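# Four arms sort stickered items into matching-color containers

## Task

Put every item into the container whose color matches the color of the sticker on that item.

## Robot and tools

Robots: four identical i2rt Big YAM arms, arm1, arm2, arm3 and arm4. Each has six revolute joints, a two-finger gripper and a wrist camera that rides on top of the hand and looks toward the fingertips. Reach is about 1.0 m from the joint1 axis. Room cameras cam_room_a1, cam_room_a2, cam_room_b1 and cam_room_b2 are fixed. Wrist cameras are arm1_cam_wrist to arm4_cam_wrist.

Frame: one shared scene frame, metres, origin on the floor, +z up. Feet (base_link, each facing its own +x): arm1 at (-0.644, 1.377, 0.914) quat_wxyz (0.682, 0.007, 0.004, 0.731); arm2 at (-0.655, -0.555, 0.928) quat (0.747, 0.002, 0.000, -0.665); arm3 at (0.651, -1.332, 0.868) quat (0.663, -0.004, -0.006, -0.748); arm4 at (0.648, 0.477, 0.879) quat (0.687, 0.001, 0.003, 0.727). The hand point sits between the finger pads, roughly 1 cm behind the tips. The fingers point along the hand's +z and open and close along its y. hand_target is where the hand would be at the joint targets currently held.

Tool move: one call is one action. Each arm gets its own optional object keyed arm1..arm4; an arm omitted receives nothing new but may keep pushing toward an older target. Inside an arm's object:
- joints: absolute targets by name. joint1_rad -2.879 to 2.879 (turn about the foot, positive counter-clockwise from above, 0 = along the foot's facing); joint2_rad 0 to 3.141 (shoulder, 0 = upper arm back and roughly level, positive lifts then swings forward); joint3_rad 0 to 3.019 (elbow, 0 = folded); joint4_rad -1.692 to 1.57 (hand pitch, positive tips fingers up); joint5_rad -1.57 to 1.57 (sideways swing, positive to the arm's right); joint6_rad -2.094 to 2.094 (roll, positive clockwise viewed from behind); gripper_m 0 to 0.093 (fingertip gap in metres). Done tolerances: ±0.045, ±0.14, ±0.09, ±0.055, ±0.03, ±0.035 rad, gripper ±0.003 m.
- target: an absolute hand pose, one list of seven numbers [x, y, z, qw, qx, qy, qz] in the scene frame, metres, as the hand line prints it. The hand travels in a straight line from its hand_target toward it. With target, joints may contain only gripper_m, otherwise the call is refused.
- speed: top path speed, 0.002 to 0.5 m/s, default 0.25; rotation capped at twice that in rad/s. Only allowed with target.
- min_time_s: 0.1 to 8 s, slowest allowed duration of that arm's joint motions.
- cameras: list of camera names, or ["all"], or []. Omitted means all for an empty call, none otherwise.
All motions in one action start together. Hand paths in one action share an end time set by the slowest; they last 0.5 to 10 s and an action ends by 15 s. Paths ignore obstacles and other arms. Each control step clips the path pose to within 100 mm and 20 degrees of the measured hand, then solves damped IK, favouring position. Expect a centimetre or more of error, lag, overshoot of speed, and wide swings between postures, worse near full stretch. Unknown keys make a call invalid; out-of-range values get it refused, and a refusal cancels the rest of that reply's move, wait and finished_scene calls. An empty move returns full state, all images and the scene number.

Results: per-arm joint_positions, Joint velocities (rad/s, gripper m/s; "within noise" when still), joint torques (N m, joints 1-6, with per-unit offsets; numbers 3 and 4 wrap at ±28), hand and hand_target, joint_status and hand_status. A "move" line lists each arm sent a motion with "done" or its worst status. off_target: stopped short, maybe still pushing. time_out: arm could not finish; its joints keep nearby targets and push on (listed in on_its_own, where "held at" is a target, not a reading); send the reported position to relax it. "joint command not followed" or "pose unreachable": a self/arm-collision check held the motion back; the gripper still moves; the arm may keep trying until retargeted. Arms listed "as last shown" were not commanded and repeat old values. The pictures line gives image order; images can lag the state slightly. MOTOR HOT appears from 85 °C; at 100 °C the arm goes limp and drops its load (OVER-TEMPERATURE FAULT, 30-60 s or more), and blocked keys then read limit_stop_at_motor_heat; resend them afterwards.

Gripper: gripping a hard part, the reading can be up to 0.005 m below its width (some read up to 0.002 wider). Empty and closed reads 0.000-0.003. In air the reading runs up to 0.003 wider than the real gap. Just under the first-contact reading grip is light; about 0.005 m lower (more for soft, small or round items) it squeezes at full force, roughly 50-64 N per pad. Release by commanding well above the reading.

wait: seconds 0 to 10, optional cameras; nothing new is commanded. zoom_image: camera plus region [x0, y0, x1, y1] pixels from top-left, max 504x504, only for cameras in the newest images. read_manual: returns URDF licence texts only. finished_scene: argument scene, the current scene's number; irreversible; after ending the first scene make no further calls in that reply.

Cautions: the arms keep pushing after contact and can push hard, heating motors; holding loads or staying stretched also heats them. Never squeeze or press one robot against another, including one gripper closing on another's fingers; the clearance check can be late and lets fingers, housings and cameras meet. Do not slam or strike fixed or heavy things, do not drop parts from height, release only when still, and do not knock anything off the work area or floorward. Thinking time lets the scene run with the last command held. Items may get nudged occasionally; the packing must hold with the robots idle before finishing.

Each tool is called after "Request:" in YAML: its name, and indented under it one key for each argument.

## Session

Request:
move:
  cameras: ["cam_room_a1","cam_room_a2","cam_room_b1","cam_room_b2"]

Request:
zoom_image:
  camera: "cam_room_b1"
  region: [220, 310, 370, 410]

Request:
zoom_image:
  camera: "cam_room_b2"
  region: [290, 280, 440, 380]

Request:
zoom_image:
  camera: "cam_room_a2"
  region: [150, 60, 480, 400]

Request:
zoom_image:
  camera: "cam_room_a1"
  region: [100, 60, 440, 400]

Scene clock: 0.00 s.
Joint torques (N m): no reading
Motor temperatures (°C): arm1=[21 24 27 23 21 21 21] | arm2=[23 24 26 22 22 20 23] | arm3=[24 23 24 23 24 23 23] | arm4=[22 21 23 22 24 21 24]
Heat: arm1: hottest joint3_rad 27 °C; arm2: hottest joint3_rad 26 °C; arm3: hottest joint1_rad 24 °C; arm4: hottest joint5_rad 24 °C.
Joint velocities: within noise
arm1.joint_positions: joint1_rad=-0.168 joint2_rad=+0.560 joint3_rad=+1.361 joint4_rad=-1.410 joint5_rad=+0.240 joint6_rad=+0.692 gripper_m=+0.09396
arm1.joint_status: not commanded
arm1.hand: x=-0.5739 y=+1.5732 z=+1.4376 quat_wxyz=(-0.303, +0.280, -0.837, -0.359) (m; scene frame)
arm1.hand_target: x=-0.5739 y=+1.5706 z=+1.4504 quat_wxyz=(-0.308, +0.276, -0.832, -0.370) (m; scene frame)
arm1.hand_status: not commanded
arm2.joint_positions: joint1_rad=+0.198 joint2_rad=+0.636 joint3_rad=+1.409 joint4_rad=-1.213 joint5_rad=-0.086 joint6_rad=-0.484 gripper_m=+0.09396
arm2.joint_status: not commanded
arm2.hand: x=-0.5635 y=-0.7948 z=+1.4992 quat_wxyz=(-0.373, -0.297, -0.790, +0.384) (m; scene frame)
arm2.hand_target: x=-0.5645 y=-0.7917 z=+1.5099 quat_wxyz=(-0.379, -0.294, -0.785, +0.392) (m; scene frame)
arm2.hand_status: not commanded
arm3.joint_positions: joint1_rad=+0.130 joint2_rad=+0.649 joint3_rad=+1.447 joint4_rad=-1.615 joint5_rad=+0.075 joint6_rad=+0.392 gripper_m=+0.09396
arm3.joint_status: not commanded
arm3.hand: x=+0.6387 y=-1.5222 z=+1.3768 quat_wxyz=(-0.293, -0.776, -0.507, +0.235) (m; scene frame)
arm3.hand_target: x=+0.6387 y=-1.5210 z=+1.3861 quat_wxyz=(-0.302, -0.772, -0.504, +0.241) (m; scene frame)
arm3.hand_status: not commanded
arm4.joint_positions: joint1_rad=+0.147 joint2_rad=+0.586 joint3_rad=+1.324 joint4_rad=-1.592 joint5_rad=+0.245 joint6_rad=+0.670 gripper_m=+0.09396
arm4.joint_status: not commanded
arm4.hand: x=+0.6543 y=+0.6697 z=+1.3488 quat_wxyz=(-0.224, +0.451, -0.815, -0.287) (m; scene frame)
arm4.hand_target: x=+0.6546 y=+0.6685 z=+1.3591 quat_wxyz=(-0.227, +0.447, -0.812, -0.299) (m; scene frame)
arm4.hand_status: not commanded
pictures: cam_room_a1, cam_room_a2, cam_room_b1, cam_room_b2
Images, in order (width x height): cam_room_a1 672x504, cam_room_a2 672x504, cam_room_b1 672x504, cam_room_b2 672x504.

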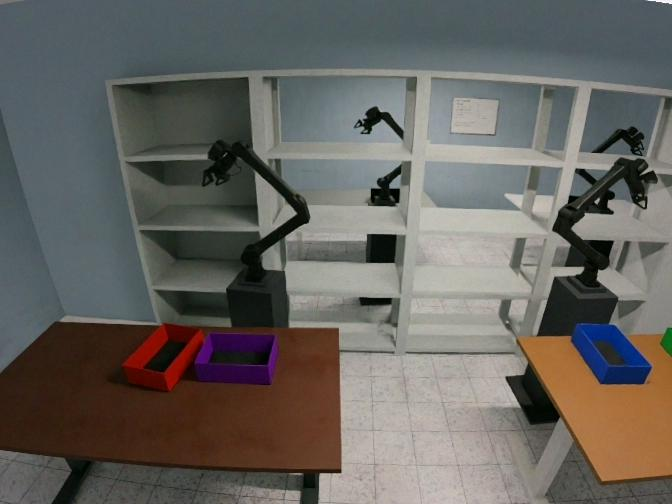

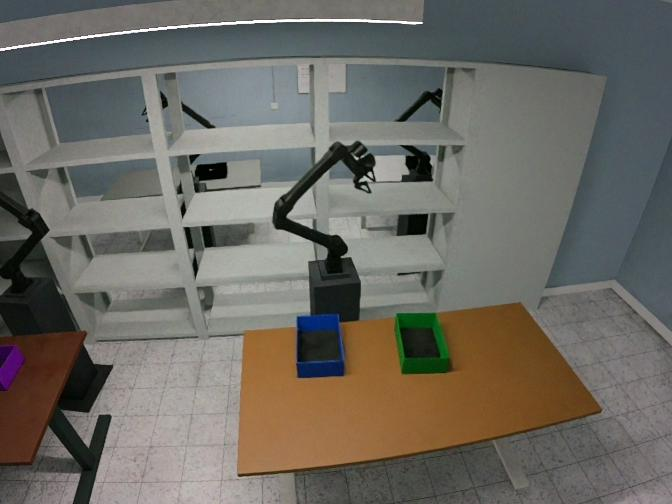

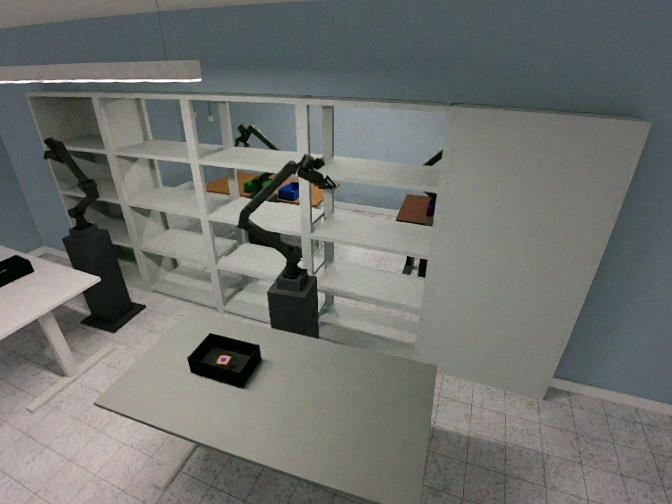

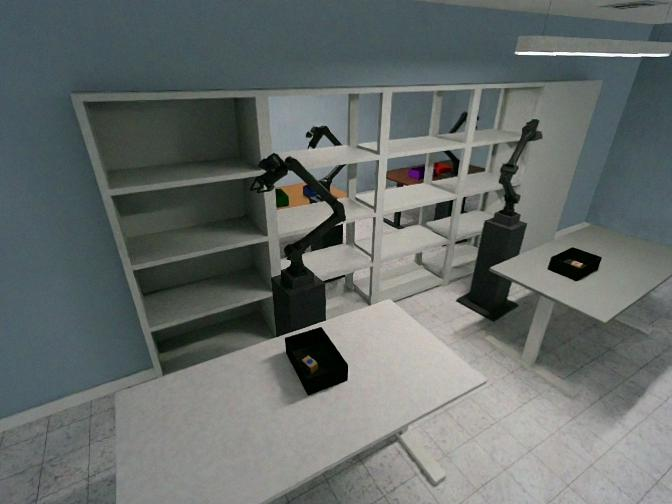

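Scaled by 3.360.

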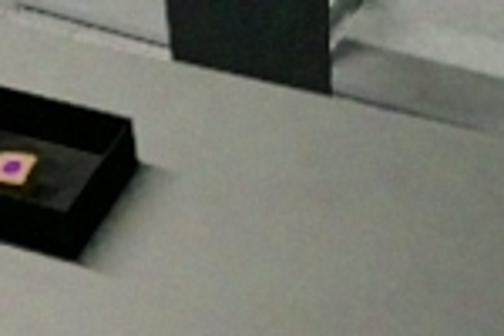

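Scaled by 3.360.

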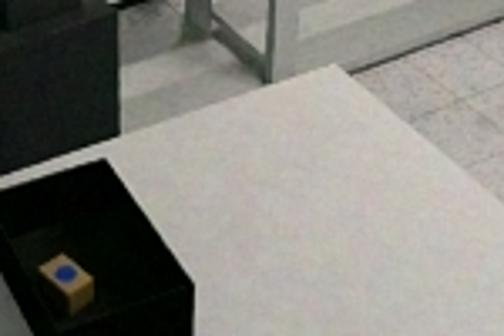

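Scaled by 1.482.

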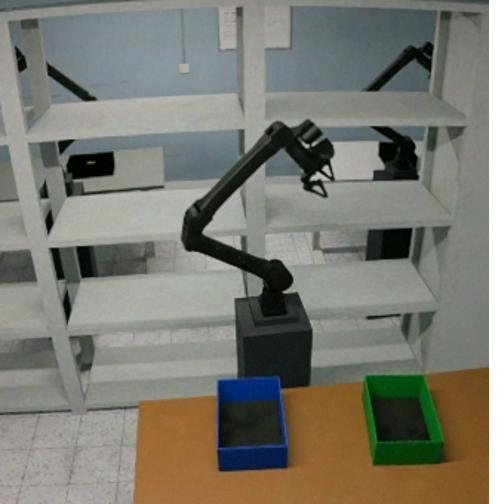

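Scaled by 1.482.

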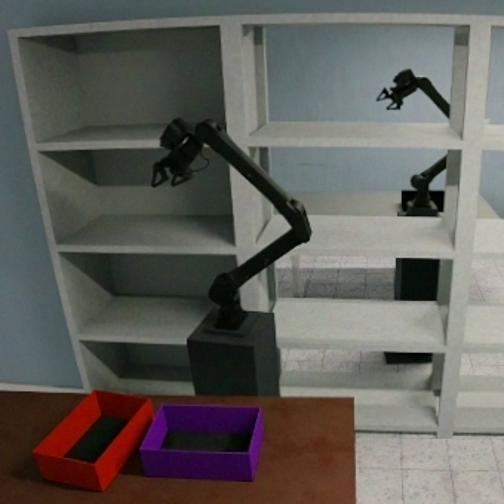

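Request:
move:
  arm1: {"joints":{"joint1_rad":1.5,"joint2_rad":1.231,"joint3_rad":1.6,"joint4_rad":-1.587,"joint5_rad":0,"joint6_rad":0},"min_time_s":3.5}
  arm2: {"joints":{"joint1_rad":-1.75,"joint2_rad":1.231,"joint3_rad":1.6,"joint4_rad":-1.587,"joint5_rad":0,"joint6_rad":0},"min_time_s":3.5}
  arm3: {"joints":{"joint1_rad":1.75,"joint2_rad":1.231,"joint3_rad":1.6,"joint4_rad":-1.587,"joint5_rad":0,"joint6_rad":0},"min_time_s":3.5}
  arm4: {"joints":{"joint1_rad":-1.6,"joint2_rad":1.231,"joint3_rad":1.6,"joint4_rad":-1.587,"joint5_rad":0,"joint6_rad":0},"min_time_s":3.5}
  cameras: ["arm1_cam_wrist","arm2_cam_wrist","arm3_cam_wrist","arm4_cam_wrist"]

Scene clock: 14.47 s.
Joint torques (N m): arm1=[-1.73 -5.48 16.2 0.54 0.01 -0.09] | arm2=[1.08 -8.88 15.62 0.83 0.06 0.2] | arm3=[1.55 -9.17 13.31 1.09 0.01 -0.12] | arm4=[0.91 -8.41 12.03 0.72 -0.02 -0.08]
Motor temperatures (°C): arm1=[21 24 29 23 21 21 21] | arm2=[23 24 29 22 22 20 23] | arm3=[24 23 25 23 24 23 23] | arm4=[22 21 26 22 24 21 24]
Heat: arm1: hottest joint3_rad 29 °C; arm2: hottest joint3_rad 29 °C; arm3: hottest joint3_rad 25 °C; arm4: hottest joint3_rad 26 °C.
move: arm1 done; arm2 done; arm3 done; arm4 done
Joint velocities: within noise
arm1.joint_positions: joint1_rad=+1.500 joint2_rad=+1.228 joint3_rad=+1.538 joint4_rad=-1.576 joint5_rad=+0.000 joint6_rad=+0.009 gripper_m=+0.09398
arm1.joint_status: all done
arm1.hand: x=-1.0342 y=+1.3777 z=+1.3102 quat_wxyz=(-0.001, +0.987, -0.005, -0.159) (m; scene frame)
arm1.hand_target: x=-1.0388 y=+1.3774 z=+1.3355 quat_wxyz=(-0.001, +0.983, -0.001, -0.183) (m; scene frame)
arm1.hand_status: not commanded
arm2.joint_positions: joint1_rad=-1.754 joint2_rad=+1.218 joint3_rad=+1.540 joint4_rad=-1.573 joint5_rad=-0.001 joint6_rad=-0.015 gripper_m=+0.09397
arm2.joint_status: all done
arm2.hand: x=-1.0500 y=-0.5301 z=+1.3222 quat_wxyz=(+0.007, -0.987, +0.025, +0.158) (m; scene frame)
arm2.hand_target: x=-1.0566 y=-0.5312 z=+1.3428 quat_wxyz=(+0.007, -0.984, +0.030, +0.175) (m; scene frame)
arm2.hand_status: not commanded
arm3.joint_positions: joint1_rad=+1.745 joint2_rad=+1.227 joint3_rad=+1.546 joint4_rad=-1.598 joint5_rad=+0.001 joint6_rad=+0.008 gripper_m=+0.09397
arm3.joint_status: all done
arm3.hand: x=+1.0421 y=-1.3060 z=+1.2597 quat_wxyz=(-0.145, +0.023, -0.989, +0.003) (m; scene frame)
arm3.hand_target: x=+1.0515 y=-1.3029 z=+1.2828 quat_wxyz=(-0.176, +0.030, -0.984, +0.002) (m; scene frame)
arm3.hand_status: not commanded
arm4.joint_positions: joint1_rad=-1.604 joint2_rad=+1.221 joint3_rad=+1.549 joint4_rad=-1.592 joint5_rad=+0.003 joint6_rad=+0.015 gripper_m=+0.09396
arm4.joint_status: all done
arm4.hand: x=+1.0419 y=+0.4869 z=+1.2733 quat_wxyz=(-0.150, +0.004, -0.989, +0.000) (m; scene frame)
arm4.hand_target: x=+1.0513 y=+0.4892 z=+1.2924 quat_wxyz=(-0.173, +0.014, -0.985, -0.001) (m; scene frame)
arm4.hand_status: not commanded
pictures: arm1_cam_wrist, arm2_cam_wrist, arm3_cam_wrist, arm4_cam_wrist
Images, in order (width x height): arm1_cam_wrist 672x504, arm2_cam_wrist 672x504, arm3_cam_wrist 672x504, arm4_cam_wrist 672x504.

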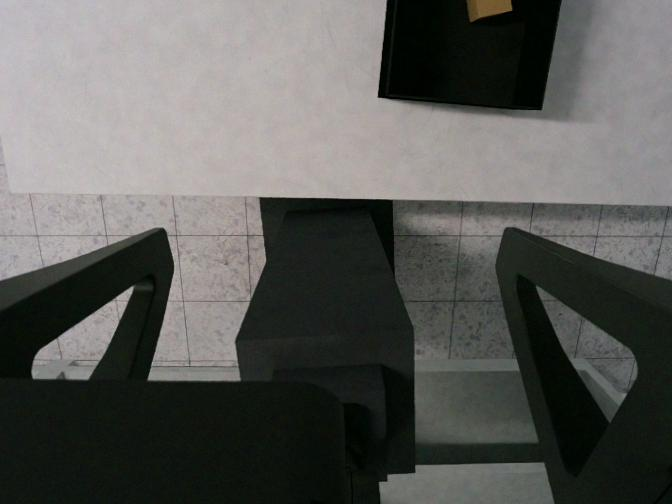

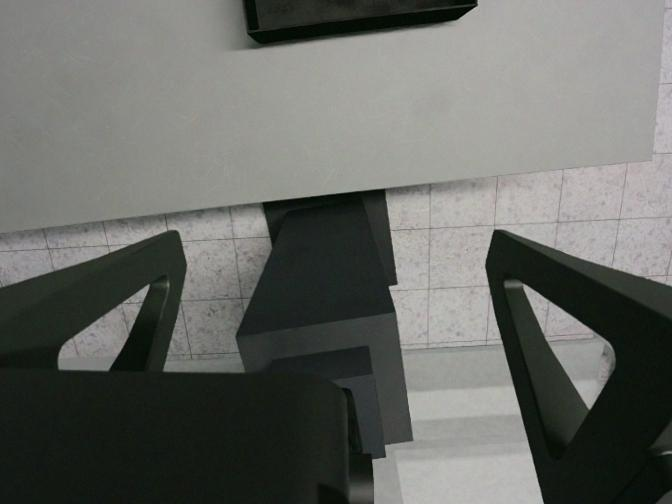

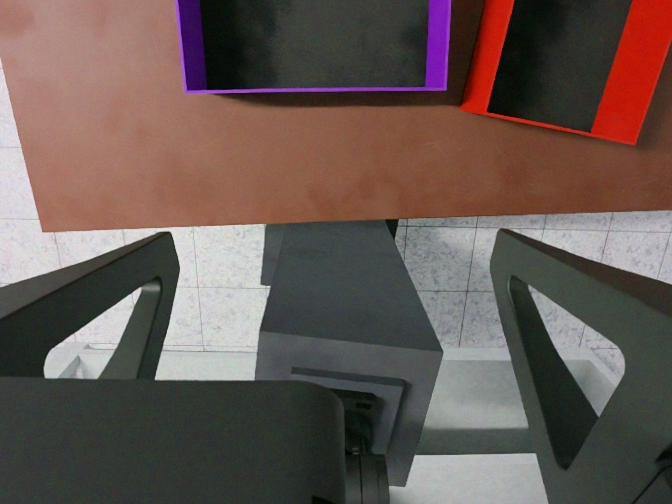

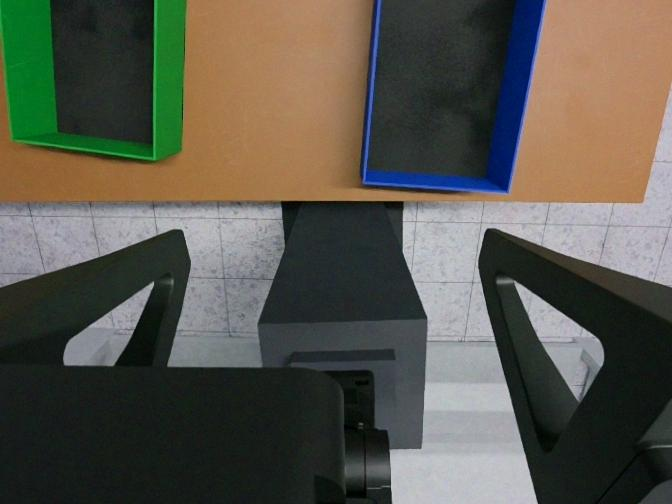

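Request:
move:
  arm1: {"target":[-1.19,1.575,0.92,0,-0.9779,0,0.2089],"speed":0.25}
  arm2: {"target":[-1.235,-0.50,0.94,-0.0092,-0.9769,-0.0432,0.2087],"speed":0.25}
  arm3: {"joints":{"joint1_rad":-1.987,"joint2_rad":0.744,"joint3_rad":0.96,"joint4_rad":-1.32,"joint5_rad":0,"joint6_rad":0},"min_time_s":4}
  arm4: {"joints":{"joint1_rad":0.91,"joint2_rad":1.227,"joint3_rad":1.12,"joint4_rad":-0.98,"joint5_rad":0,"joint6_rad":0},"min_time_s":4}
  cameras: ["arm1_cam_wrist","arm2_cam_wrist","arm3_cam_wrist"]

Scene clock: 47.97 s.
Joint torques (N m): arm1=[-2.9 -14.33 12.05 1.55 -0.17 -0.1] | arm2=[-0.15 -17.55 9.92 2.24 -0.28 -0.09] | arm3=[0.67 -3.14 8.68 1.47 0.02 -0.11] | arm4=[0.44 -9.41 8.91 1.32 0.03 -0.11]
Motor temperatures (°C): arm1=[21 24 32 23 21 21 21] | arm2=[23 25 33 22 22 20 23] | arm3=[24 23 28 23 24 23 23] | arm4=[22 22 34 22 24 21 24]
Heat: arm1: hottest joint3_rad 32 °C; arm2: hottest joint3_rad 33 °C; arm3: hottest joint3_rad 28 °C; arm4: hottest joint3_rad 34 °C.
move: arm1 off_target; arm2 done; arm3 done; arm4 done
Joint velocities: within noise
arm1.joint_positions: joint1_rad=+1.115 joint2_rad=+1.877 joint3_rad=+1.122 joint4_rad=-0.509 joint5_rad=-0.151 joint6_rad=-0.354 gripper_m=+0.09398
arm1.joint_status: not commanded
arm1.hand: x=-1.1660 y=+1.5626 z=+0.8975 quat_wxyz=(+0.013, +0.984, -0.005, -0.177) (m; scene frame)
arm1.hand_target: x=-1.1887 y=+1.5745 z=+0.9208 quat_wxyz=(+0.000, +0.978, +0.000, -0.209) (m; scene frame)
arm1.hand_status: off_target (0.035 m and 4.1 deg from the pose sent, 0.464 m and 5.8 deg at the start)
arm2.joint_positions: joint1_rad=-1.799 joint2_rad=+1.823 joint3_rad=+1.142 joint4_rad=-0.496 joint5_rad=-0.084 joint6_rad=-0.175 gripper_m=+0.09397
arm2.joint_status: not commanded
arm2.hand: x=-1.2267 y=-0.5057 z=+0.9381 quat_wxyz=(-0.011, -0.979, -0.040, +0.198) (m; scene frame)
arm2.hand_target: x=-1.2349 y=-0.5000 z=+0.9403 quat_wxyz=(-0.009, -0.977, -0.043, +0.209) (m; scene frame)
arm2.hand_status: done (0.010 m and 1.4 deg from the pose sent, 0.426 m and 10.0 deg at the start)
arm3.joint_positions: joint1_rad=-1.977 joint2_rad=+0.751 joint3_rad=+0.966 joint4_rad=-1.334 joint5_rad=+0.000 joint6_rad=+0.006 gripper_m=+0.09400
arm3.joint_status: all done
arm3.hand: x=+0.4151 y=-1.1899 z=+1.1626 quat_wxyz=(+0.051, -0.941, +0.258, +0.215) (m; scene frame)
arm3.hand_target: x=+0.4156 y=-1.1870 z=+1.1628 quat_wxyz=(+0.055, -0.938, +0.260, +0.221) (m; scene frame)
arm3.hand_status: not commanded
arm4.joint_positions: joint1_rad=+0.917 joint2_rad=+1.221 joint3_rad=+1.119 joint4_rad=-0.996 joint5_rad=+0.001 joint6_rad=+0.013 gripper_m=+0.09398
arm4.joint_status: all done
arm4.hand: x=+0.2784 y=+0.7311 z=+1.1297 quat_wxyz=(-0.066, +0.927, -0.293, -0.226) (m; scene frame)
arm4.hand_target: x=+0.2763 y=+0.7361 z=+1.1296 quat_wxyz=(-0.069, +0.926, -0.290, -0.230) (m; scene frame)
arm4.hand_status: not commanded
pictures: arm1_cam_wrist, arm2_cam_wrist, arm3_cam_wrist
Images, in order (width x height): arm1_cam_wrist 672x504, arm2_cam_wrist 672x504, arm3_cam_wrist 672x504.

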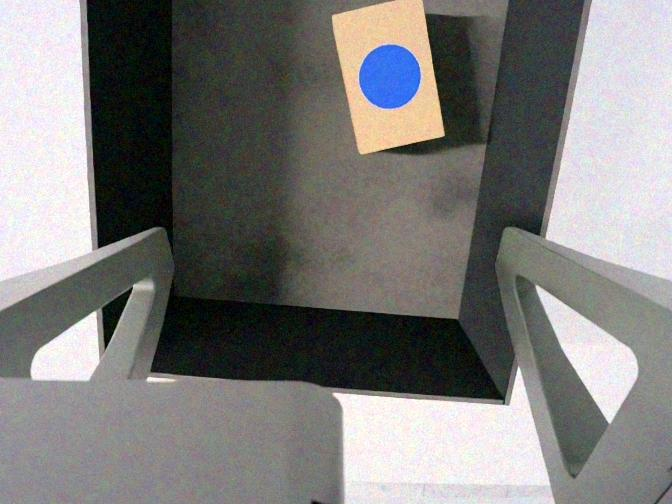

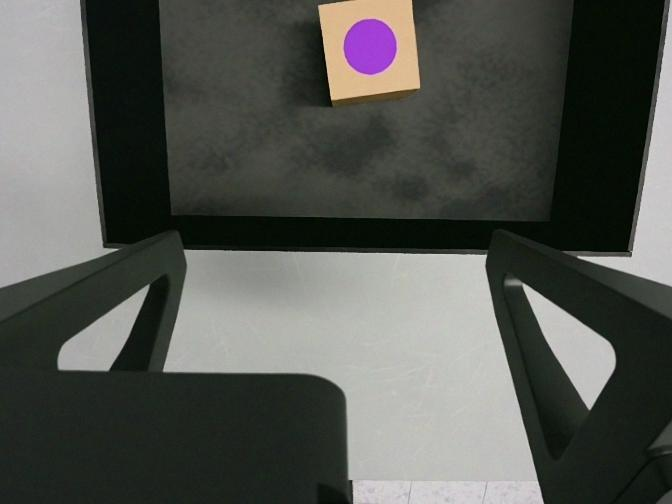

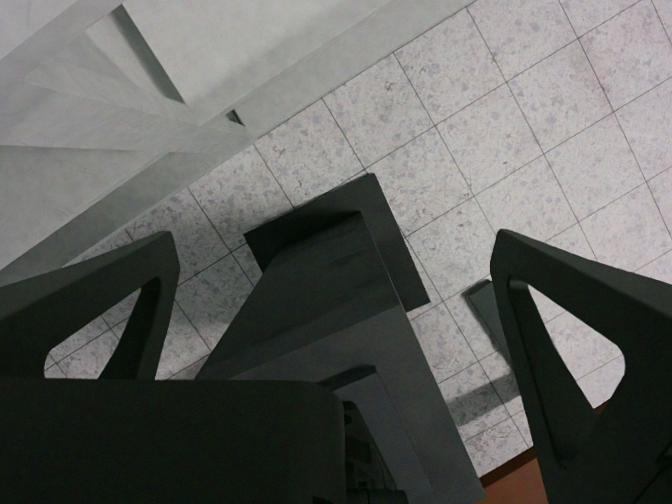

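Request:
move:
  arm1: {"target":[-1.226,1.59,0.81,-0.0207,-0.9731,-0.0968,0.2079],"speed":0.15,"joints":{"gripper_m":0.062}}
  arm2: {"target":[-1.315,-0.495,0.80,-0.0238,-0.9715,-0.1115,0.2075],"speed":0.15}
  cameras: ["arm1_cam_wrist","arm2_cam_wrist"]

Scene clock: 73.07 s.
Joint torques (N m): arm1=[-2.78 -15.68 11.12 1.51 -0.24 -0.09] | arm2=[-0.09 -20.6 11.23 2.03 -0.34 -0.08] | arm3=[0.67 -3.14 8.65 1.46 0.03 -0.11] | arm4=[0.09 -9.29 9.07 1.4 0.01 -0.08]
Motor temperatures (°C): arm1=[21 25 34 23 21 21 21] | arm2=[23 25 32 22 22 20 23] | arm3=[24 23 29 23 24 23 23] | arm4=[22 22 33 22 24 21 24]
Heat: arm1: hottest joint3_rad 34 °C; arm2: hottest joint3_rad 32 °C; arm3: hottest joint3_rad 29 °C; arm4: hottest joint3_rad 33 °C.
move: arm1 off_target; arm2 off_target
Joint velocities: within noise
arm1.joint_positions: joint1_rad=+1.097 joint2_rad=+2.152 joint3_rad=+1.248 joint4_rad=-0.385 joint5_rad=-0.231 joint6_rad=-0.564 gripper_m=+0.06206
arm1.joint_status: all done
arm1.hand: x=-1.2038 y=+1.5741 z=+0.7990 quat_wxyz=(+0.034, +0.978, +0.095, -0.184) (m; scene frame)
arm1.hand_target: x=-1.2248 y=+1.5898 z=+0.8109 quat_wxyz=(+0.020, +0.973, +0.097, -0.208) (m; scene frame)
arm1.hand_status: off_target (0.029 m and 3.2 deg from the pose sent, 0.110 m and 12.3 deg at the start)
arm2.joint_positions: joint1_rad=-1.806 joint2_rad=+2.221 joint3_rad=+1.359 joint4_rad=-0.347 joint5_rad=-0.142 joint6_rad=-0.311 gripper_m=+0.09397
arm2.joint_status: not commanded
arm2.hand: x=-1.2940 y=-0.5034 z=+0.7973 quat_wxyz=(-0.028, -0.976, -0.108, +0.189) (m; scene frame)
arm2.hand_target: x=-1.3139 y=-0.4950 z=+0.8007 quat_wxyz=(-0.023, -0.972, -0.112, +0.207) (m; scene frame)
arm2.hand_status: off_target (0.023 m and 2.3 deg from the pose sent, 0.164 m and 8.5 deg at the start)
arm3, arm4: as last shown
pictures: arm1_cam_wrist, arm2_cam_wrist
Images, in order (width x height): arm1_cam_wrist 672x504, arm2_cam_wrist 672x504.

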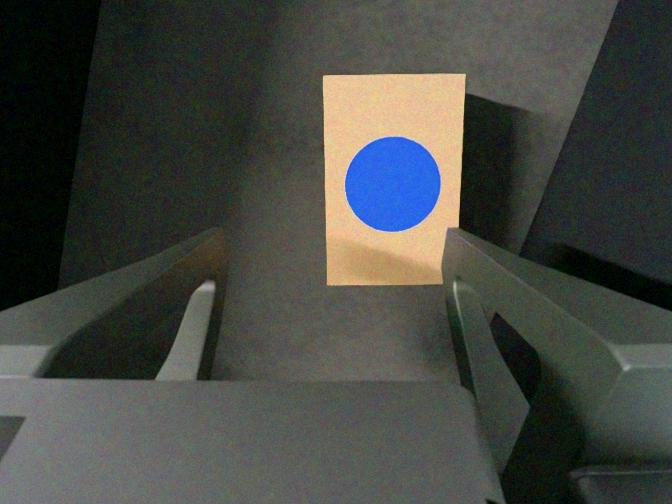

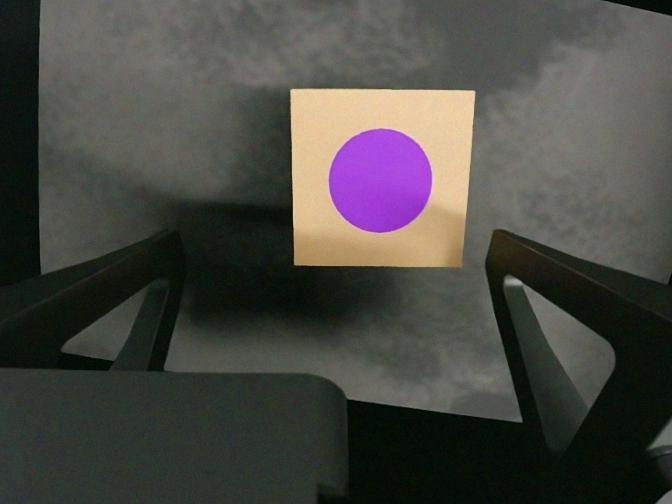

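Request:
move:
  arm1: {"target":[-1.236,1.607,0.81,-0.0207,-0.9731,-0.0968,0.2079],"speed":0.1}
  arm2: {"target":[-1.326,-0.484,0.775,-0.0238,-0.9715,-0.1115,0.2075],"speed":0.1}
  cameras: ["arm1_cam_wrist","arm2_cam_wrist"]

Scene clock: 81.17 s.
Joint torques (N m): arm1=[-2.2 -15.79 11.3 0.55 -0.25 -0.07] | arm2=[0.15 -20.6 11.19 2.07 -0.34 -0.08] | arm3=[0.56 -3.14 8.69 1.5 0.03 -0.11] | arm4=[0.67 -9.58 8.94 1.46 0.01 -0.05]
Motor temperatures (°C): arm1=[21 25 34 23 21 21 21] | arm2=[23 25 33 22 22 20 23] | arm3=[24 23 29 23 24 23 23] | arm4=[22 22 33 22 24 21 24]
Heat: arm1: hottest joint3_rad 34 °C; arm2: hottest joint3_rad 33 °C; arm3: hottest joint3_rad 29 °C; arm4: hottest joint3_rad 33 °C.
move: arm1 off_target; arm2 off_target
Joint velocities: within noise
arm1.joint_positions: joint1_rad=+1.074 joint2_rad=+2.173 joint3_rad=+1.311 joint4_rad=-0.393 joint5_rad=-0.238 joint6_rad=-0.583 gripper_m=+0.06206
arm1.joint_status: not commanded
arm1.hand: x=-1.2229 y=+1.5966 z=+0.8064 quat_wxyz=(+0.025, +0.975, +0.095, -0.201) (m; scene frame)
arm1.hand_target: x=-1.2354 y=+1.6069 z=+0.8103 quat_wxyz=(+0.020, +0.973, +0.097, -0.208) (m; scene frame)
arm1.hand_status: off_target (0.017 m and 1.0 deg from the pose sent, 0.047 m and 3.1 deg at the start)
arm2.joint_positions: joint1_rad=-1.824 joint2_rad=+2.285 joint3_rad=+1.414 joint4_rad=-0.334 joint5_rad=-0.148 joint6_rad=-0.326 gripper_m=+0.09397
arm2.joint_status: not commanded
arm2.hand: x=-1.3072 y=-0.4908 z=+0.7770 quat_wxyz=(-0.028, -0.975, -0.106, +0.192) (m; scene frame)
arm2.hand_target: x=-1.3249 y=-0.4842 z=+0.7755 quat_wxyz=(-0.024, -0.972, -0.112, +0.207) (m; scene frame)
arm2.hand_status: off_target (0.020 m and 2.0 deg from the pose sent, 0.044 m and 2.3 deg at the start)
arm3, arm4: as last shown
pictures: arm1_cam_wrist, arm2_cam_wrist
Images, in order (width x height): arm1_cam_wrist 672x504, arm2_cam_wrist 672x504.

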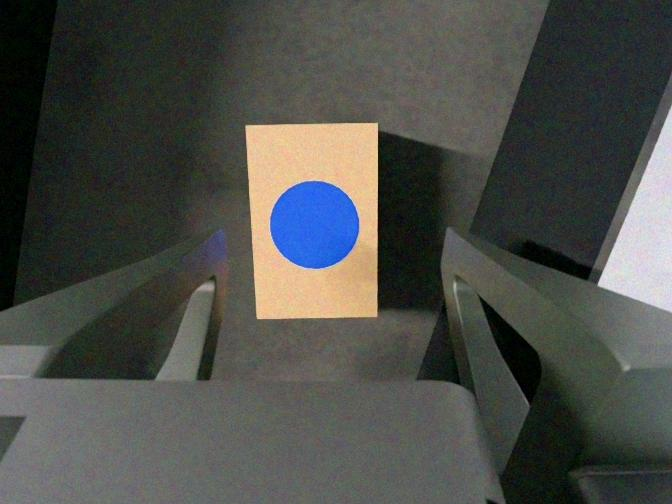

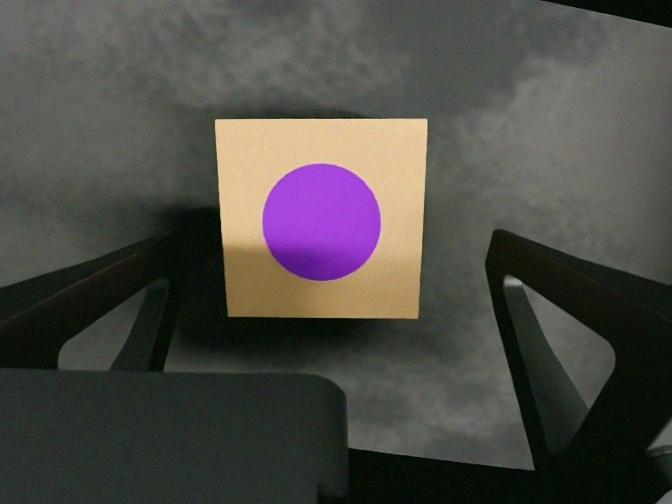

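Request:
move:
  arm1: {"target":[-1.236,1.602,0.756,-0.0207,-0.9731,-0.0968,0.2079],"speed":0.08}
  arm2: {"target":[-1.325,-0.487,0.752,-0.0238,-0.9715,-0.1115,0.2075],"speed":0.08}
  cameras: ["arm1_cam_wrist","arm2_cam_wrist"]

Scene clock: 89.20 s.
Joint torques (N m): arm1=[-1.73 -16.62 10.36 1.55 -0.09 0.02] | arm2=[0.56 -20.48 10.78 2.19 -0.28 -0.04] | arm3=[0.62 -3.14 8.66 1.52 0.02 -0.11] | arm4=[0.03 -9.64 8.99 1.28 0.04 -0.09]
Motor temperatures (°C): arm1=[21 26 34 23 22 21 21] | arm2=[23 26 33 22 22 20 23] | arm3=[24 23 29 23 24 23 23] | arm4=[22 22 33 22 24 21 24]
Heat: arm1: hottest joint3_rad 34 °C; arm2: hottest joint3_rad 33 °C; arm3: hottest joint3_rad 29 °C; arm4: hottest joint3_rad 33 °C.
move: arm1 off_target; arm2 off_target
Joint velocities: within noise
arm1.joint_positions: joint1_rad=+1.076 joint2_rad=+2.284 joint3_rad=+1.314 joint4_rad=-0.319 joint5_rad=-0.240 joint6_rad=-0.583 gripper_m=+0.06204
arm1.joint_status: not commanded
arm1.hand: x=-1.2135 y=+1.5903 z=+0.7473 quat_wxyz=(+0.034, +0.977, +0.095, -0.187) (m; scene frame)
arm1.hand_target: x=-1.2349 y=+1.6016 z=+0.7568 quat_wxyz=(+0.021, +0.973, +0.097, -0.208) (m; scene frame)
arm1.hand_status: off_target (0.027 m and 2.9 deg from the pose sent, 0.052 m and 1.0 deg at the start)
arm2.joint_positions: joint1_rad=-1.824 joint2_rad=+2.325 joint3_rad=+1.421 joint4_rad=-0.298 joint5_rad=-0.148 joint6_rad=-0.326 gripper_m=+0.09397
arm2.joint_status: not commanded
arm2.hand: x=-1.3076 y=-0.4906 z=+0.7574 quat_wxyz=(-0.028, -0.975, -0.107, +0.194) (m; scene frame)
arm2.hand_target: x=-1.3240 y=-0.4872 z=+0.7526 quat_wxyz=(-0.024, -0.972, -0.112, +0.208) (m; scene frame)
arm2.hand_status: off_target (0.019 m and 1.8 deg from the pose sent, 0.031 m and 2.0 deg at the start)
arm3, arm4: as last shown
pictures: arm1_cam_wrist, arm2_cam_wrist
Images, in order (width x height): arm1_cam_wrist 672x504, arm2_cam_wrist 672x504.

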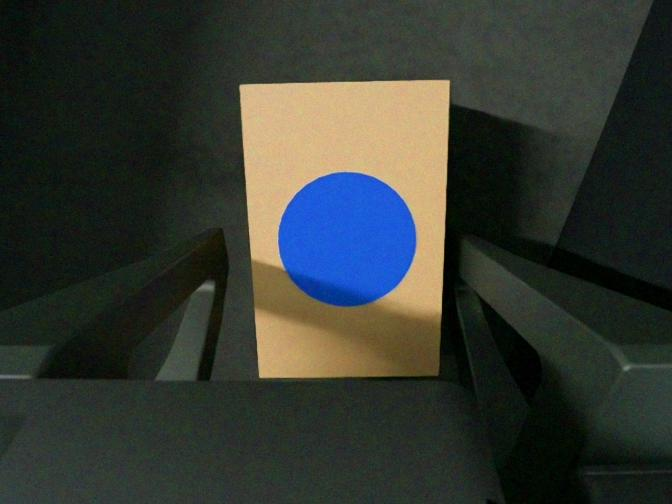

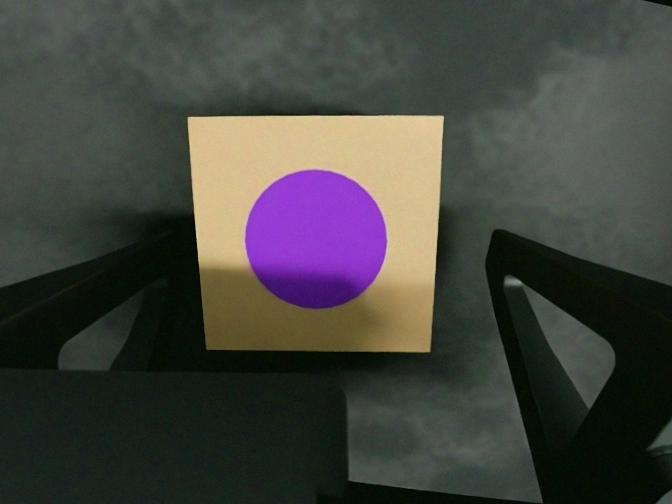

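Request:
move:
  arm1: {"joints":{"gripper_m":0.024}}
  arm2: {"joints":{"gripper_m":0.036}}

Request:
move:
  arm1: {"target":[-1.17,1.585,0.97,-0.0207,-0.9731,-0.0968,0.2079],"speed":0.2}
  arm2: {"target":[-1.26,-0.487,0.97,-0.0238,-0.9715,-0.1115,0.2075],"speed":0.2}
  cameras: ["arm1_cam_wrist","arm2_cam_wrist"]

Scene clock: 93.90 s.
Joint torques (N m): arm1=[-2.14 -16.91 10.3 1.5 -0.12 0.01] | arm2=[0.56 -20.37 10.66 2.17 -0.28 -0.04] | arm3=[0.62 -3.25 8.66 1.48 0.02 -0.11] | arm4=[0.44 -9.82 8.91 1.46 0.03 -0.09]
Motor temperatures (°C): arm1=[21 26 34 23 21 21 21] | arm2=[23 26 33 22 22 20 23] | arm3=[24 23 29 23 24 23 23] | arm4=[22 22 33 22 24 21 24]
Heat: arm1: hottest joint3_rad 34 °C; arm2: hottest joint3_rad 33 °C; arm3: hottest joint3_rad 29 °C; arm4: hottest joint3_rad 33 °C.
move: arm1 off_target; arm2 off_target
Joint velocities: within noise
arm1.joint_positions: joint1_rad=+1.076 joint2_rad=+2.284 joint3_rad=+1.314 joint4_rad=-0.319 joint5_rad=-0.239 joint6_rad=-0.583 gripper_m=+0.04374
arm1.joint_status: gripper_m off_target (ended at +0.04378, target +0.02400)
arm1.hand: x=-1.2139 y=+1.5906 z=+0.7476 quat_wxyz=(+0.034, +0.977, +0.095, -0.187) (m; scene frame)
arm1.hand_target: x=-1.2350 y=+1.6017 z=+0.7569 quat_wxyz=(+0.021, +0.973, +0.097, -0.208) (m; scene frame)
arm1.hand_status: not commanded
arm2.joint_positions: joint1_rad=-1.824 joint2_rad=+2.326 joint3_rad=+1.423 joint4_rad=-0.297 joint5_rad=-0.148 joint6_rad=-0.326 gripper_m=+0.05280
arm2.joint_status: gripper_m off_target (ended at +0.05284, target +0.03600)
arm2.hand: x=-1.3088 y=-0.4905 z=+0.7577 quat_wxyz=(-0.027, -0.975, -0.107, +0.195) (m; scene frame)
arm2.hand_target: x=-1.3241 y=-0.4872 z=+0.7526 quat_wxyz=(-0.024, -0.972, -0.112, +0.208) (m; scene frame)
arm2.hand_status: not commanded
arm3, arm4: as last shown
pictures: none

Scene clock: 95.77 s.
Joint torques (N m): arm1=[-1.79 -13.27 9.77 0.7 -0.23 -0.02] | arm2=[-0.15 -19.66 8.91 1.05 -0.36 -0.09] | arm3=[0.62 -3.19 8.75 1.44 0.03 -0.11] | arm4=[0.21 -9.35 8.91 1.35 0.01 -0.09]
Motor temperatures (°C): arm1=[21 26 34 23 21 21 21] | arm2=[23 26 33 22 22 20 23] | arm3=[24 23 29 23 24 23 23] | arm4=[22 22 33 22 24 21 24]
Heat: arm1: hottest joint3_rad 34 °C; arm2: hottest joint3_rad 33 °C; arm3: hottest joint3_rad 29 °C; arm4: hottest joint3_rad 33 °C.
move: arm1 done; arm2 done
Joint velocities: within noise
arm1.joint_positions: joint1_rad=+1.063 joint2_rad=+1.788 joint3_rad=+1.198 joint4_rad=-0.653 joint5_rad=-0.243 joint6_rad=-0.597 gripper_m=+0.04375
arm1.joint_status: not commanded
arm1.hand: x=-1.1721 y=+1.5802 z=+0.9661 quat_wxyz=(+0.021, +0.973, +0.097, -0.207) (m; scene frame)
arm1.hand_target: x=-1.1699 y=+1.5850 z=+0.9700 quat_wxyz=(+0.021, +0.973, +0.097, -0.208) (m; scene frame)
arm1.hand_status: done (0.007 m and 0.1 deg from the pose sent, 0.227 m and 2.9 deg at the start)
arm2.joint_positions: joint1_rad=-1.835 joint2_rad=+1.850 joint3_rad=+1.291 joint4_rad=-0.595 joint5_rad=-0.153 joint6_rad=-0.338 gripper_m=+0.05283
arm2.joint_status: not commanded
arm2.hand: x=-1.2673 y=-0.4909 z=+0.9756 quat_wxyz=(-0.022, -0.970, -0.109, +0.217) (m; scene frame)
arm2.hand_target: x=-1.2601 y=-0.4871 z=+0.9701 quat_wxyz=(-0.024, -0.972, -0.111, +0.208) (m; scene frame)
arm2.hand_status: done (0.010 m and 1.2 deg from the pose sent, 0.218 m and 1.7 deg at the start)
arm3, arm4: as last shown
pictures: arm1_cam_wrist, arm2_cam_wrist
Images, in order (width x height): arm1_cam_wrist 672x504, arm2_cam_wrist 672x504.

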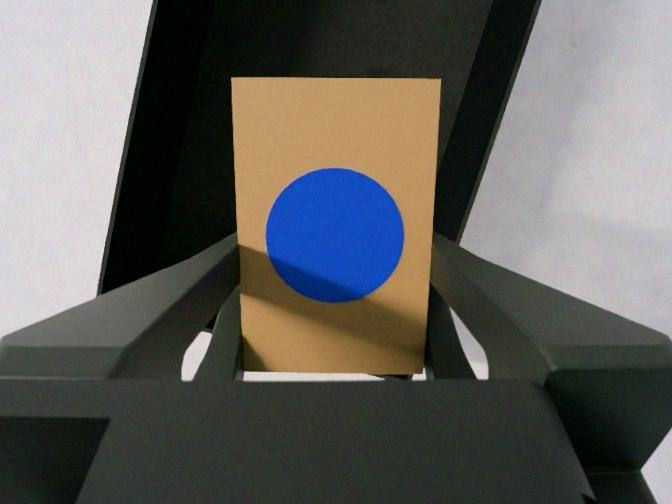

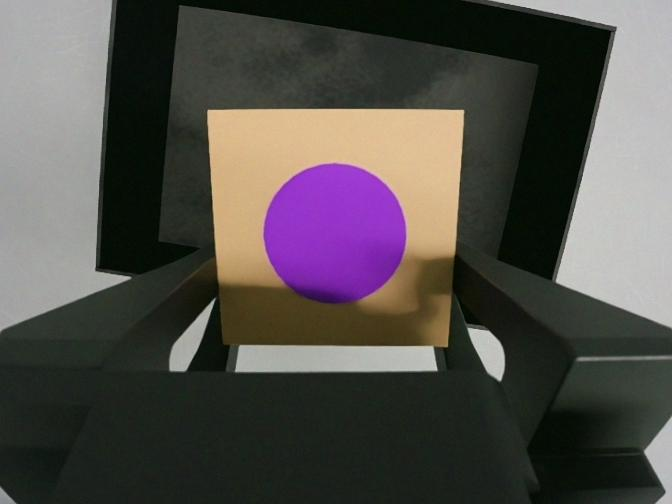

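Request:
move:
  arm1: {"joints":{"joint1_rad":-2.28,"joint2_rad":0.834,"joint3_rad":1.15,"joint4_rad":-1.47,"joint5_rad":0,"joint6_rad":0},"min_time_s":4}
  arm2: {"joints":{"joint1_rad":0.90,"joint2_rad":0.834,"joint3_rad":1.15,"joint4_rad":-1.47,"joint5_rad":0,"joint6_rad":0},"min_time_s":4}

Request:
move:
  arm1: {"joints":{"joint1_rad":-2.29,"joint2_rad":1.421,"joint3_rad":1.24,"joint4_rad":-1.0,"joint5_rad":0,"joint6_rad":0},"min_time_s":2}
  arm2: {"joints":{"joint1_rad":0.90,"joint2_rad":1.421,"joint3_rad":1.24,"joint4_rad":-1.0,"joint5_rad":0,"joint6_rad":0},"min_time_s":2}
  cameras: ["cam_room_b1","cam_room_b2","arm2_cam_wrist","cam_room_a1"]

Scene clock: 110.87 s.
Joint torques (N m): arm1=[-2.2 -0.62 10.93 0.9 0.05 0.15] | arm2=[0.79 -4.07 9.84 1.13 0.14 0.24] | arm3=[0.56 -3.25 8.68 1.44 0.02 -0.11] | arm4=[0.79 -9.52 9.09 1.35 0.02 -0.08]
Motor temperatures (°C): arm1=[21 26 34 23 22 21 22] | arm2=[23 27 32 22 22 20 23] | arm3=[24 23 29 23 24 23 23] | arm4=[22 22 33 22 24 21 24]
Heat: arm1: hottest joint3_rad 34 °C; arm2: hottest joint3_rad 32 °C; arm3: hottest joint3_rad 29 °C; arm4: hottest joint3_rad 33 °C.
move: arm1 done; arm2 done
Joint velocities: within noise
arm1.joint_positions: joint1_rad=-2.276 joint2_rad=+0.837 joint3_rad=+1.149 joint4_rad=-1.460 joint5_rad=-0.001 joint6_rad=-0.009 gripper_m=+0.04379
arm1.joint_status: all done
arm1.hand: x=-0.4102 y=+1.2074 z=+1.2580 quat_wxyz=(-0.191, -0.301, -0.932, +0.067) (m; scene frame)
arm1.hand_target: x=-0.4131 y=+1.2081 z=+1.2587 quat_wxyz=(-0.189, -0.308, -0.930, +0.066) (m; scene frame)
arm1.hand_status: not commanded
arm2.joint_positions: joint1_rad=+0.899 joint2_rad=+0.836 joint3_rad=+1.162 joint4_rad=-1.458 joint5_rad=-0.004 joint6_rad=-0.016 gripper_m=+0.05284
arm2.joint_status: all done
arm2.hand: x=-0.4130 y=-0.7066 z=+1.2827 quat_wxyz=(-0.209, -0.260, -0.941, +0.058) (m; scene frame)
arm2.hand_target: x=-0.4168 y=-0.7046 z=+1.2766 quat_wxyz=(-0.199, -0.268, -0.941, +0.055) (m; scene frame)
arm2.hand_status: not commanded
arm3, arm4: as last shown
pictures: none

Scene clock: 113.37 s.
Joint torques (N m): arm1=[-2.73 -9.58 16.77 1.47 0.06 0.11] | arm2=[0.91 -12.63 16.25 2.19 0.13 0.22] | arm3=[0.73 -3.14 8.7 1.47 0.02 -0.11] | arm4=[0.5 -9.41 9.07 1.37 0.04 -0.08]
Motor temperatures (°C): arm1=[21 26 34 23 22 21 22] | arm2=[23 27 32 22 22 20 24] | arm3=[24 23 29 23 24 23 23] | arm4=[22 22 33 22 24 21 24]
Heat: arm1: hottest joint3_rad 34 °C; arm2: hottest joint3_rad 32 °C; arm3: hottest joint3_rad 29 °C; arm4: hottest joint3_rad 33 °C.
move: arm1 done; arm2 done
Joint velocities: within noise
arm1.joint_positions: joint1_rad=-2.279 joint2_rad=+1.422 joint3_rad=+1.174 joint4_rad=-1.018 joint5_rad=-0.001 joint6_rad=-0.008 gripper_m=+0.04379
arm1.joint_status: all done
arm1.hand: x=-0.2579 y=+1.0916 z=+1.0920 quat_wxyz=(-0.136, -0.307, -0.941, +0.049) (m; scene frame)
arm1.hand_target: x=-0.2410 y=+1.0720 z=+1.1238 quat_wxyz=(-0.176, -0.314, -0.931, +0.063) (m; scene frame)
arm1.hand_status: not commanded
arm2.joint_positions: joint1_rad=+0.899 joint2_rad=+1.412 joint3_rad=+1.175 joint4_rad=-1.020 joint5_rad=-0.004 joint6_rad=-0.015 gripper_m=+0.05284
arm2.joint_status: all done
arm2.hand: x=-0.2500 y=-0.8069 z=+1.1175 quat_wxyz=(-0.151, -0.263, -0.952, +0.040) (m; scene frame)
arm2.hand_target: x=-0.2284 y=-0.8206 z=+1.1450 quat_wxyz=(-0.187, -0.269, -0.944, +0.051) (m; scene frame)
arm2.hand_status: not commanded
arm3, arm4: as last shown
pictures: arm2_cam_wrist, cam_room_a1, cam_room_b1, cam_room_b2
Images, in order (width x height): arm2_cam_wrist 672x504, cam_room_a1 672x504, cam_room_b1 672x504, cam_room_b2 672x504.

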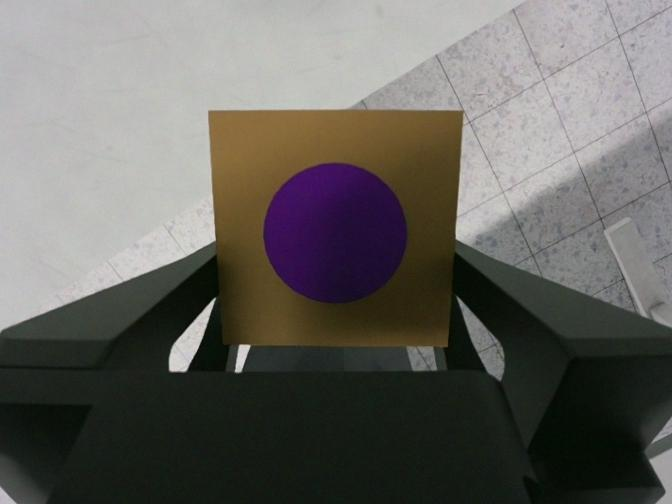

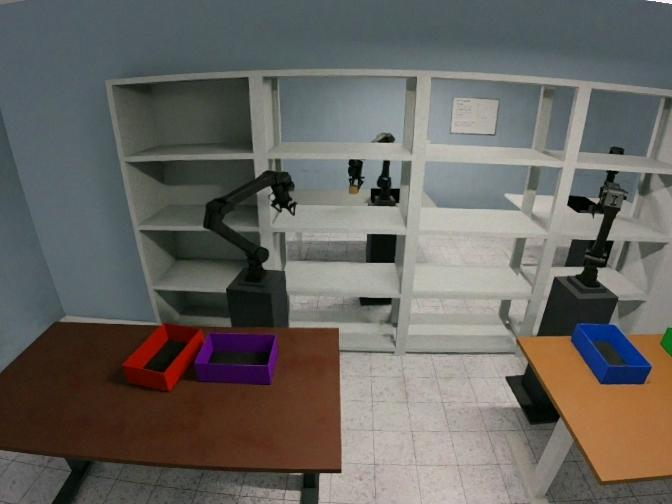

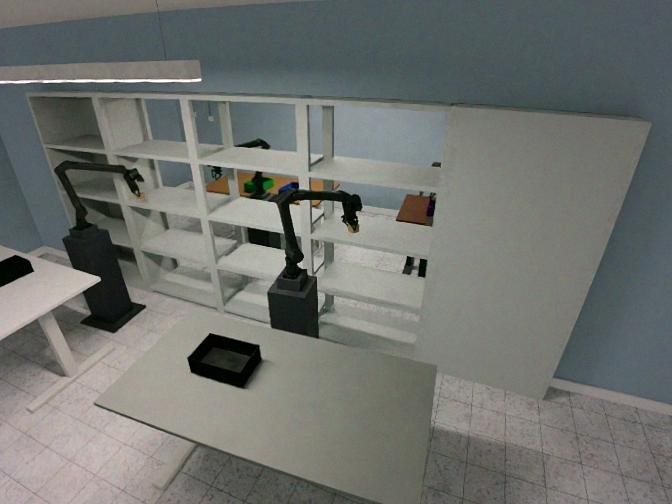

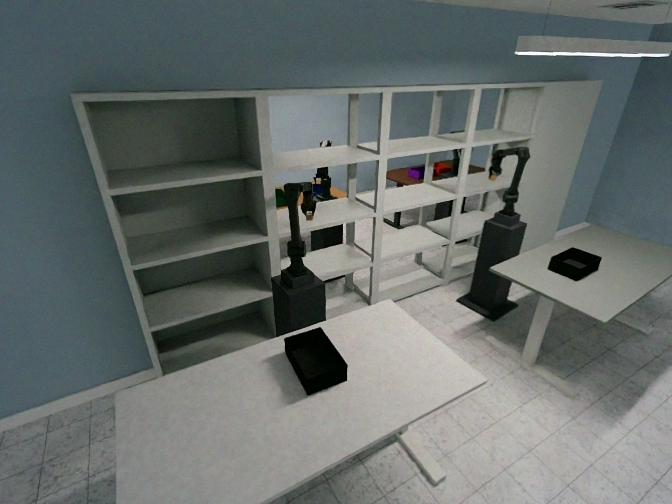

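Request:
move:
  arm1: {"target":[-0.005,0.925,1.125,0.1967,0.2972,0.9323,-0.0627],"speed":0.15}
  arm2: {"target":[-0.005,-0.936,1.125,0.1992,0.2563,0.9443,-0.0541],"speed":0.15}

Request:
move:
  arm1: {"target":[-0.005,0.925,1.065,0.1967,0.2972,0.9323,-0.0627],"speed":0.08}
  arm2: {"target":[-0.005,-0.936,1.06,0.1992,0.2563,0.9443,-0.0541],"speed":0.08}
  cameras: ["cam_room_a1","cam_room_a2"]

Request:
zoom_image:
  camera: "cam_room_a2"
  region: [360, 150, 440, 210]

Request:
zoom_image:
  camera: "cam_room_a1"
  region: [300, 150, 400, 240]

Scene clock: 124.17 s.
Joint torques (N m): arm1=[-0.62 -19.9 17.47 0.72 -0.05 0.1] | arm2=[1.55 -22.3 16.92 1.01 0.14 0.2] | arm3=[0.67 -3.08 8.68 1.43 0.02 -0.11] | arm4=[0.62 -9.52 9.02 1.31 0.02 -0.04]
Motor temperatures (°C): arm1=[21 26 35 23 21 21 22] | arm2=[23 26 35 22 22 20 24] | arm3=[24 23 29 23 24 23 23] | arm4=[22 22 33 22 24 21 24]
Heat: arm1: hottest joint3_rad 35 °C; arm2: hottest joint3_rad 35 °C; arm3: hottest joint3_rad 29 °C; arm4: hottest joint3_rad 33 °C.
move: arm1 off_target; arm2 off_target
Joint velocities: within noise
arm1.joint_positions: joint1_rad=-2.269 joint2_rad=+2.174 joint3_rad=+2.233 joint4_rad=-1.248 joint5_rad=-0.006 joint6_rad=-0.004 gripper_m=+0.04379
arm1.joint_status: not commanded
arm1.hand: x=-0.0211 y=+0.9261 z=+1.0992 quat_wxyz=(-0.173, -0.301, -0.936, +0.058) (m; scene frame)
arm1.hand_target: x=-0.0064 y=+0.9261 z=+1.1251 quat_wxyz=(-0.198, -0.297, -0.932, +0.063) (m; scene frame)
arm1.hand_status: off_target (0.030 m and 2.8 deg from the pose sent, 0.305 m and 7.2 deg at the start)
arm2.joint_positions: joint1_rad=+0.917 joint2_rad=+2.068 joint3_rad=+2.021 joint4_rad=-1.137 joint5_rad=+0.000 joint6_rad=-0.011 gripper_m=+0.05284
arm2.joint_status: not commanded
arm2.hand: x=-0.0220 y=-0.9330 z=+1.1115 quat_wxyz=(-0.186, -0.255, -0.948, +0.050) (m; scene frame)
arm2.hand_target: x=-0.0061 y=-0.9351 z=+1.1251 quat_wxyz=(-0.200, -0.256, -0.944, +0.054) (m; scene frame)
arm2.hand_status: off_target (0.022 m and 1.7 deg from the pose sent, 0.277 m and 5.9 deg at the start)
arm3.joint_positions: joint1_rad=-1.977 joint2_rad=+0.751 joint3_rad=+0.966 joint4_rad=-1.334 joint5_rad=+0.000 joint6_rad=+0.006 gripper_m=+0.09400
arm3.joint_status: not commanded
arm3.hand: x=+0.4151 y=-1.1899 z=+1.1626 quat_wxyz=(+0.051, -0.941, +0.258, +0.215) (m; scene frame)
arm3.hand_target: x=+0.4156 y=-1.1870 z=+1.1628 quat_wxyz=(+0.055, -0.938, +0.260, +0.221) (m; scene frame)
arm3.hand_status: not commanded
arm4.joint_positions: joint1_rad=+0.917 joint2_rad=+1.221 joint3_rad=+1.119 joint4_rad=-0.996 joint5_rad=+0.001 joint6_rad=+0.013 gripper_m=+0.09398
arm4.joint_status: not commanded
arm4.hand: x=+0.2784 y=+0.7311 z=+1.1297 quat_wxyz=(-0.066, +0.927, -0.293, -0.226) (m; scene frame)
arm4.hand_target: x=+0.2763 y=+0.7361 z=+1.1296 quat_wxyz=(-0.069, +0.926, -0.290, -0.230) (m; scene frame)
arm4.hand_status: not commanded
pictures: none

Scene clock: 125.57 s.
Joint torques (N m): arm1=[-0.62 -19.78 11.78 1.7 -0.02 0.09] | arm2=[1.55 -22.53 10.63 2.51 0.14 0.19] | arm3=[0.62 -3.08 8.69 1.46 0.02 -0.11] | arm4=[0.5 -9.7 9.07 1.39 0.05 -0.09]
Motor temperatures (°C): arm1=[21 25 35 23 21 21 22] | arm2=[23 26 35 22 22 20 24] | arm3=[24 23 29 23 24 23 23] | arm4=[22 22 33 22 24 21 24]
Heat: arm1: hottest joint3_rad 35 °C; arm2: hottest joint3_rad 35 °C; arm3: hottest joint3_rad 29 °C; arm4: hottest joint3_rad 33 °C.
move: arm1 off_target; arm2 off_target
Joint velocities: within noise
arm1.joint_positions: joint1_rad=-2.269 joint2_rad=+2.175 joint3_rad=+2.143 joint4_rad=-1.123 joint5_rad=-0.006 joint6_rad=-0.004 gripper_m=+0.04379
arm1.joint_status: not commanded
arm1.hand: x=-0.0148 y=+0.9213 z=+1.0674 quat_wxyz=(-0.189, -0.300, -0.933, +0.063) (m; scene frame)
arm1.hand_target: x=-0.0052 y=+0.9252 z=+1.0650 quat_wxyz=(-0.197, -0.297, -0.932, +0.063) (m; scene frame)
arm1.hand_status: off_target (0.011 m and 0.9 deg from the pose sent, 0.038 m and 2.8 deg at the start)
arm2.joint_positions: joint1_rad=+0.917 joint2_rad=+2.089 joint3_rad=+1.960 joint4_rad=-1.017 joint5_rad=+0.001 joint6_rad=-0.011 gripper_m=+0.05284
arm2.joint_status: not commanded
arm2.hand: x=-0.0114 y=-0.9393 z=+1.0792 quat_wxyz=(-0.204, -0.254, -0.944, +0.056) (m; scene frame)
arm2.hand_target: x=-0.0055 y=-0.9356 z=+1.0603 quat_wxyz=(-0.199, -0.256, -0.944, +0.054) (m; scene frame)
arm2.hand_status: off_target (0.021 m and 0.6 deg from the pose sent, 0.054 m and 1.7 deg at the start)
arm3, arm4: as last shown
pictures: cam_room_a1, cam_room_a2
Images, in order (width x height): cam_room_a1 672x504, cam_room_a2 672x504.

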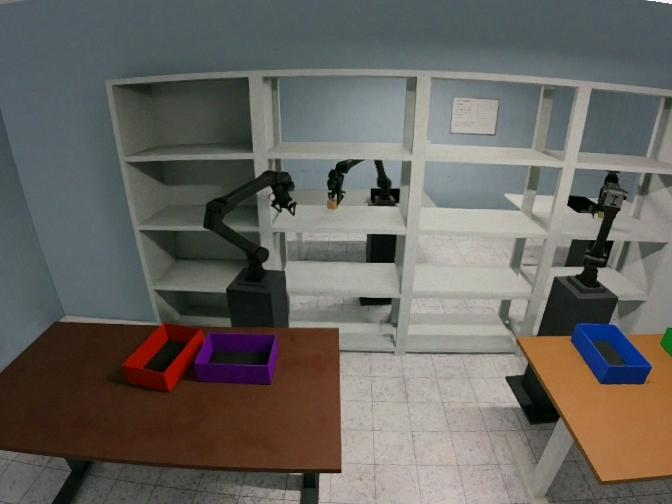

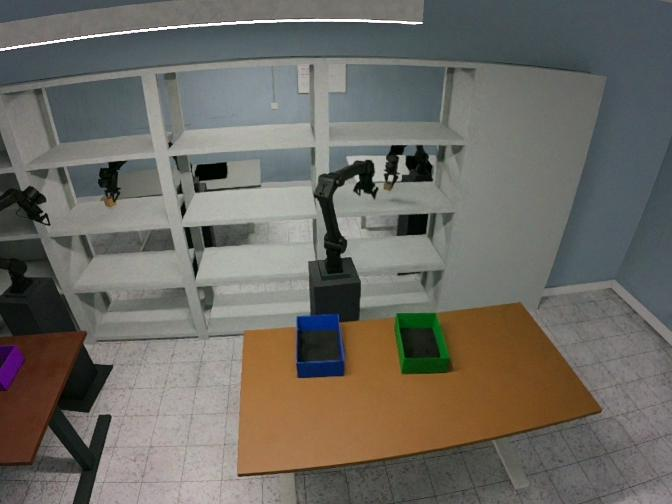

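Scaled by 6.300.

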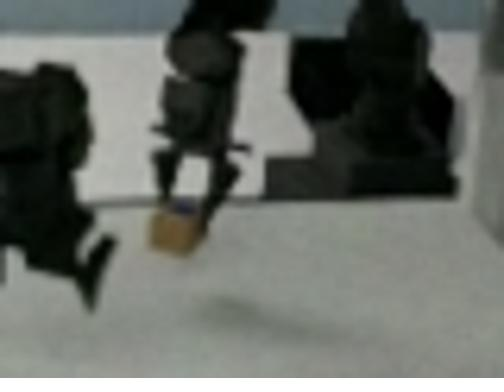

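Scaled by 5.040.

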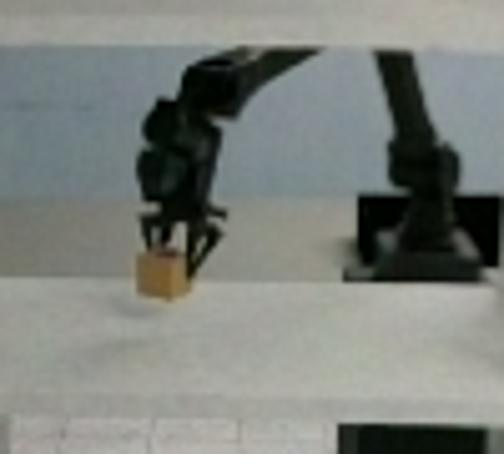

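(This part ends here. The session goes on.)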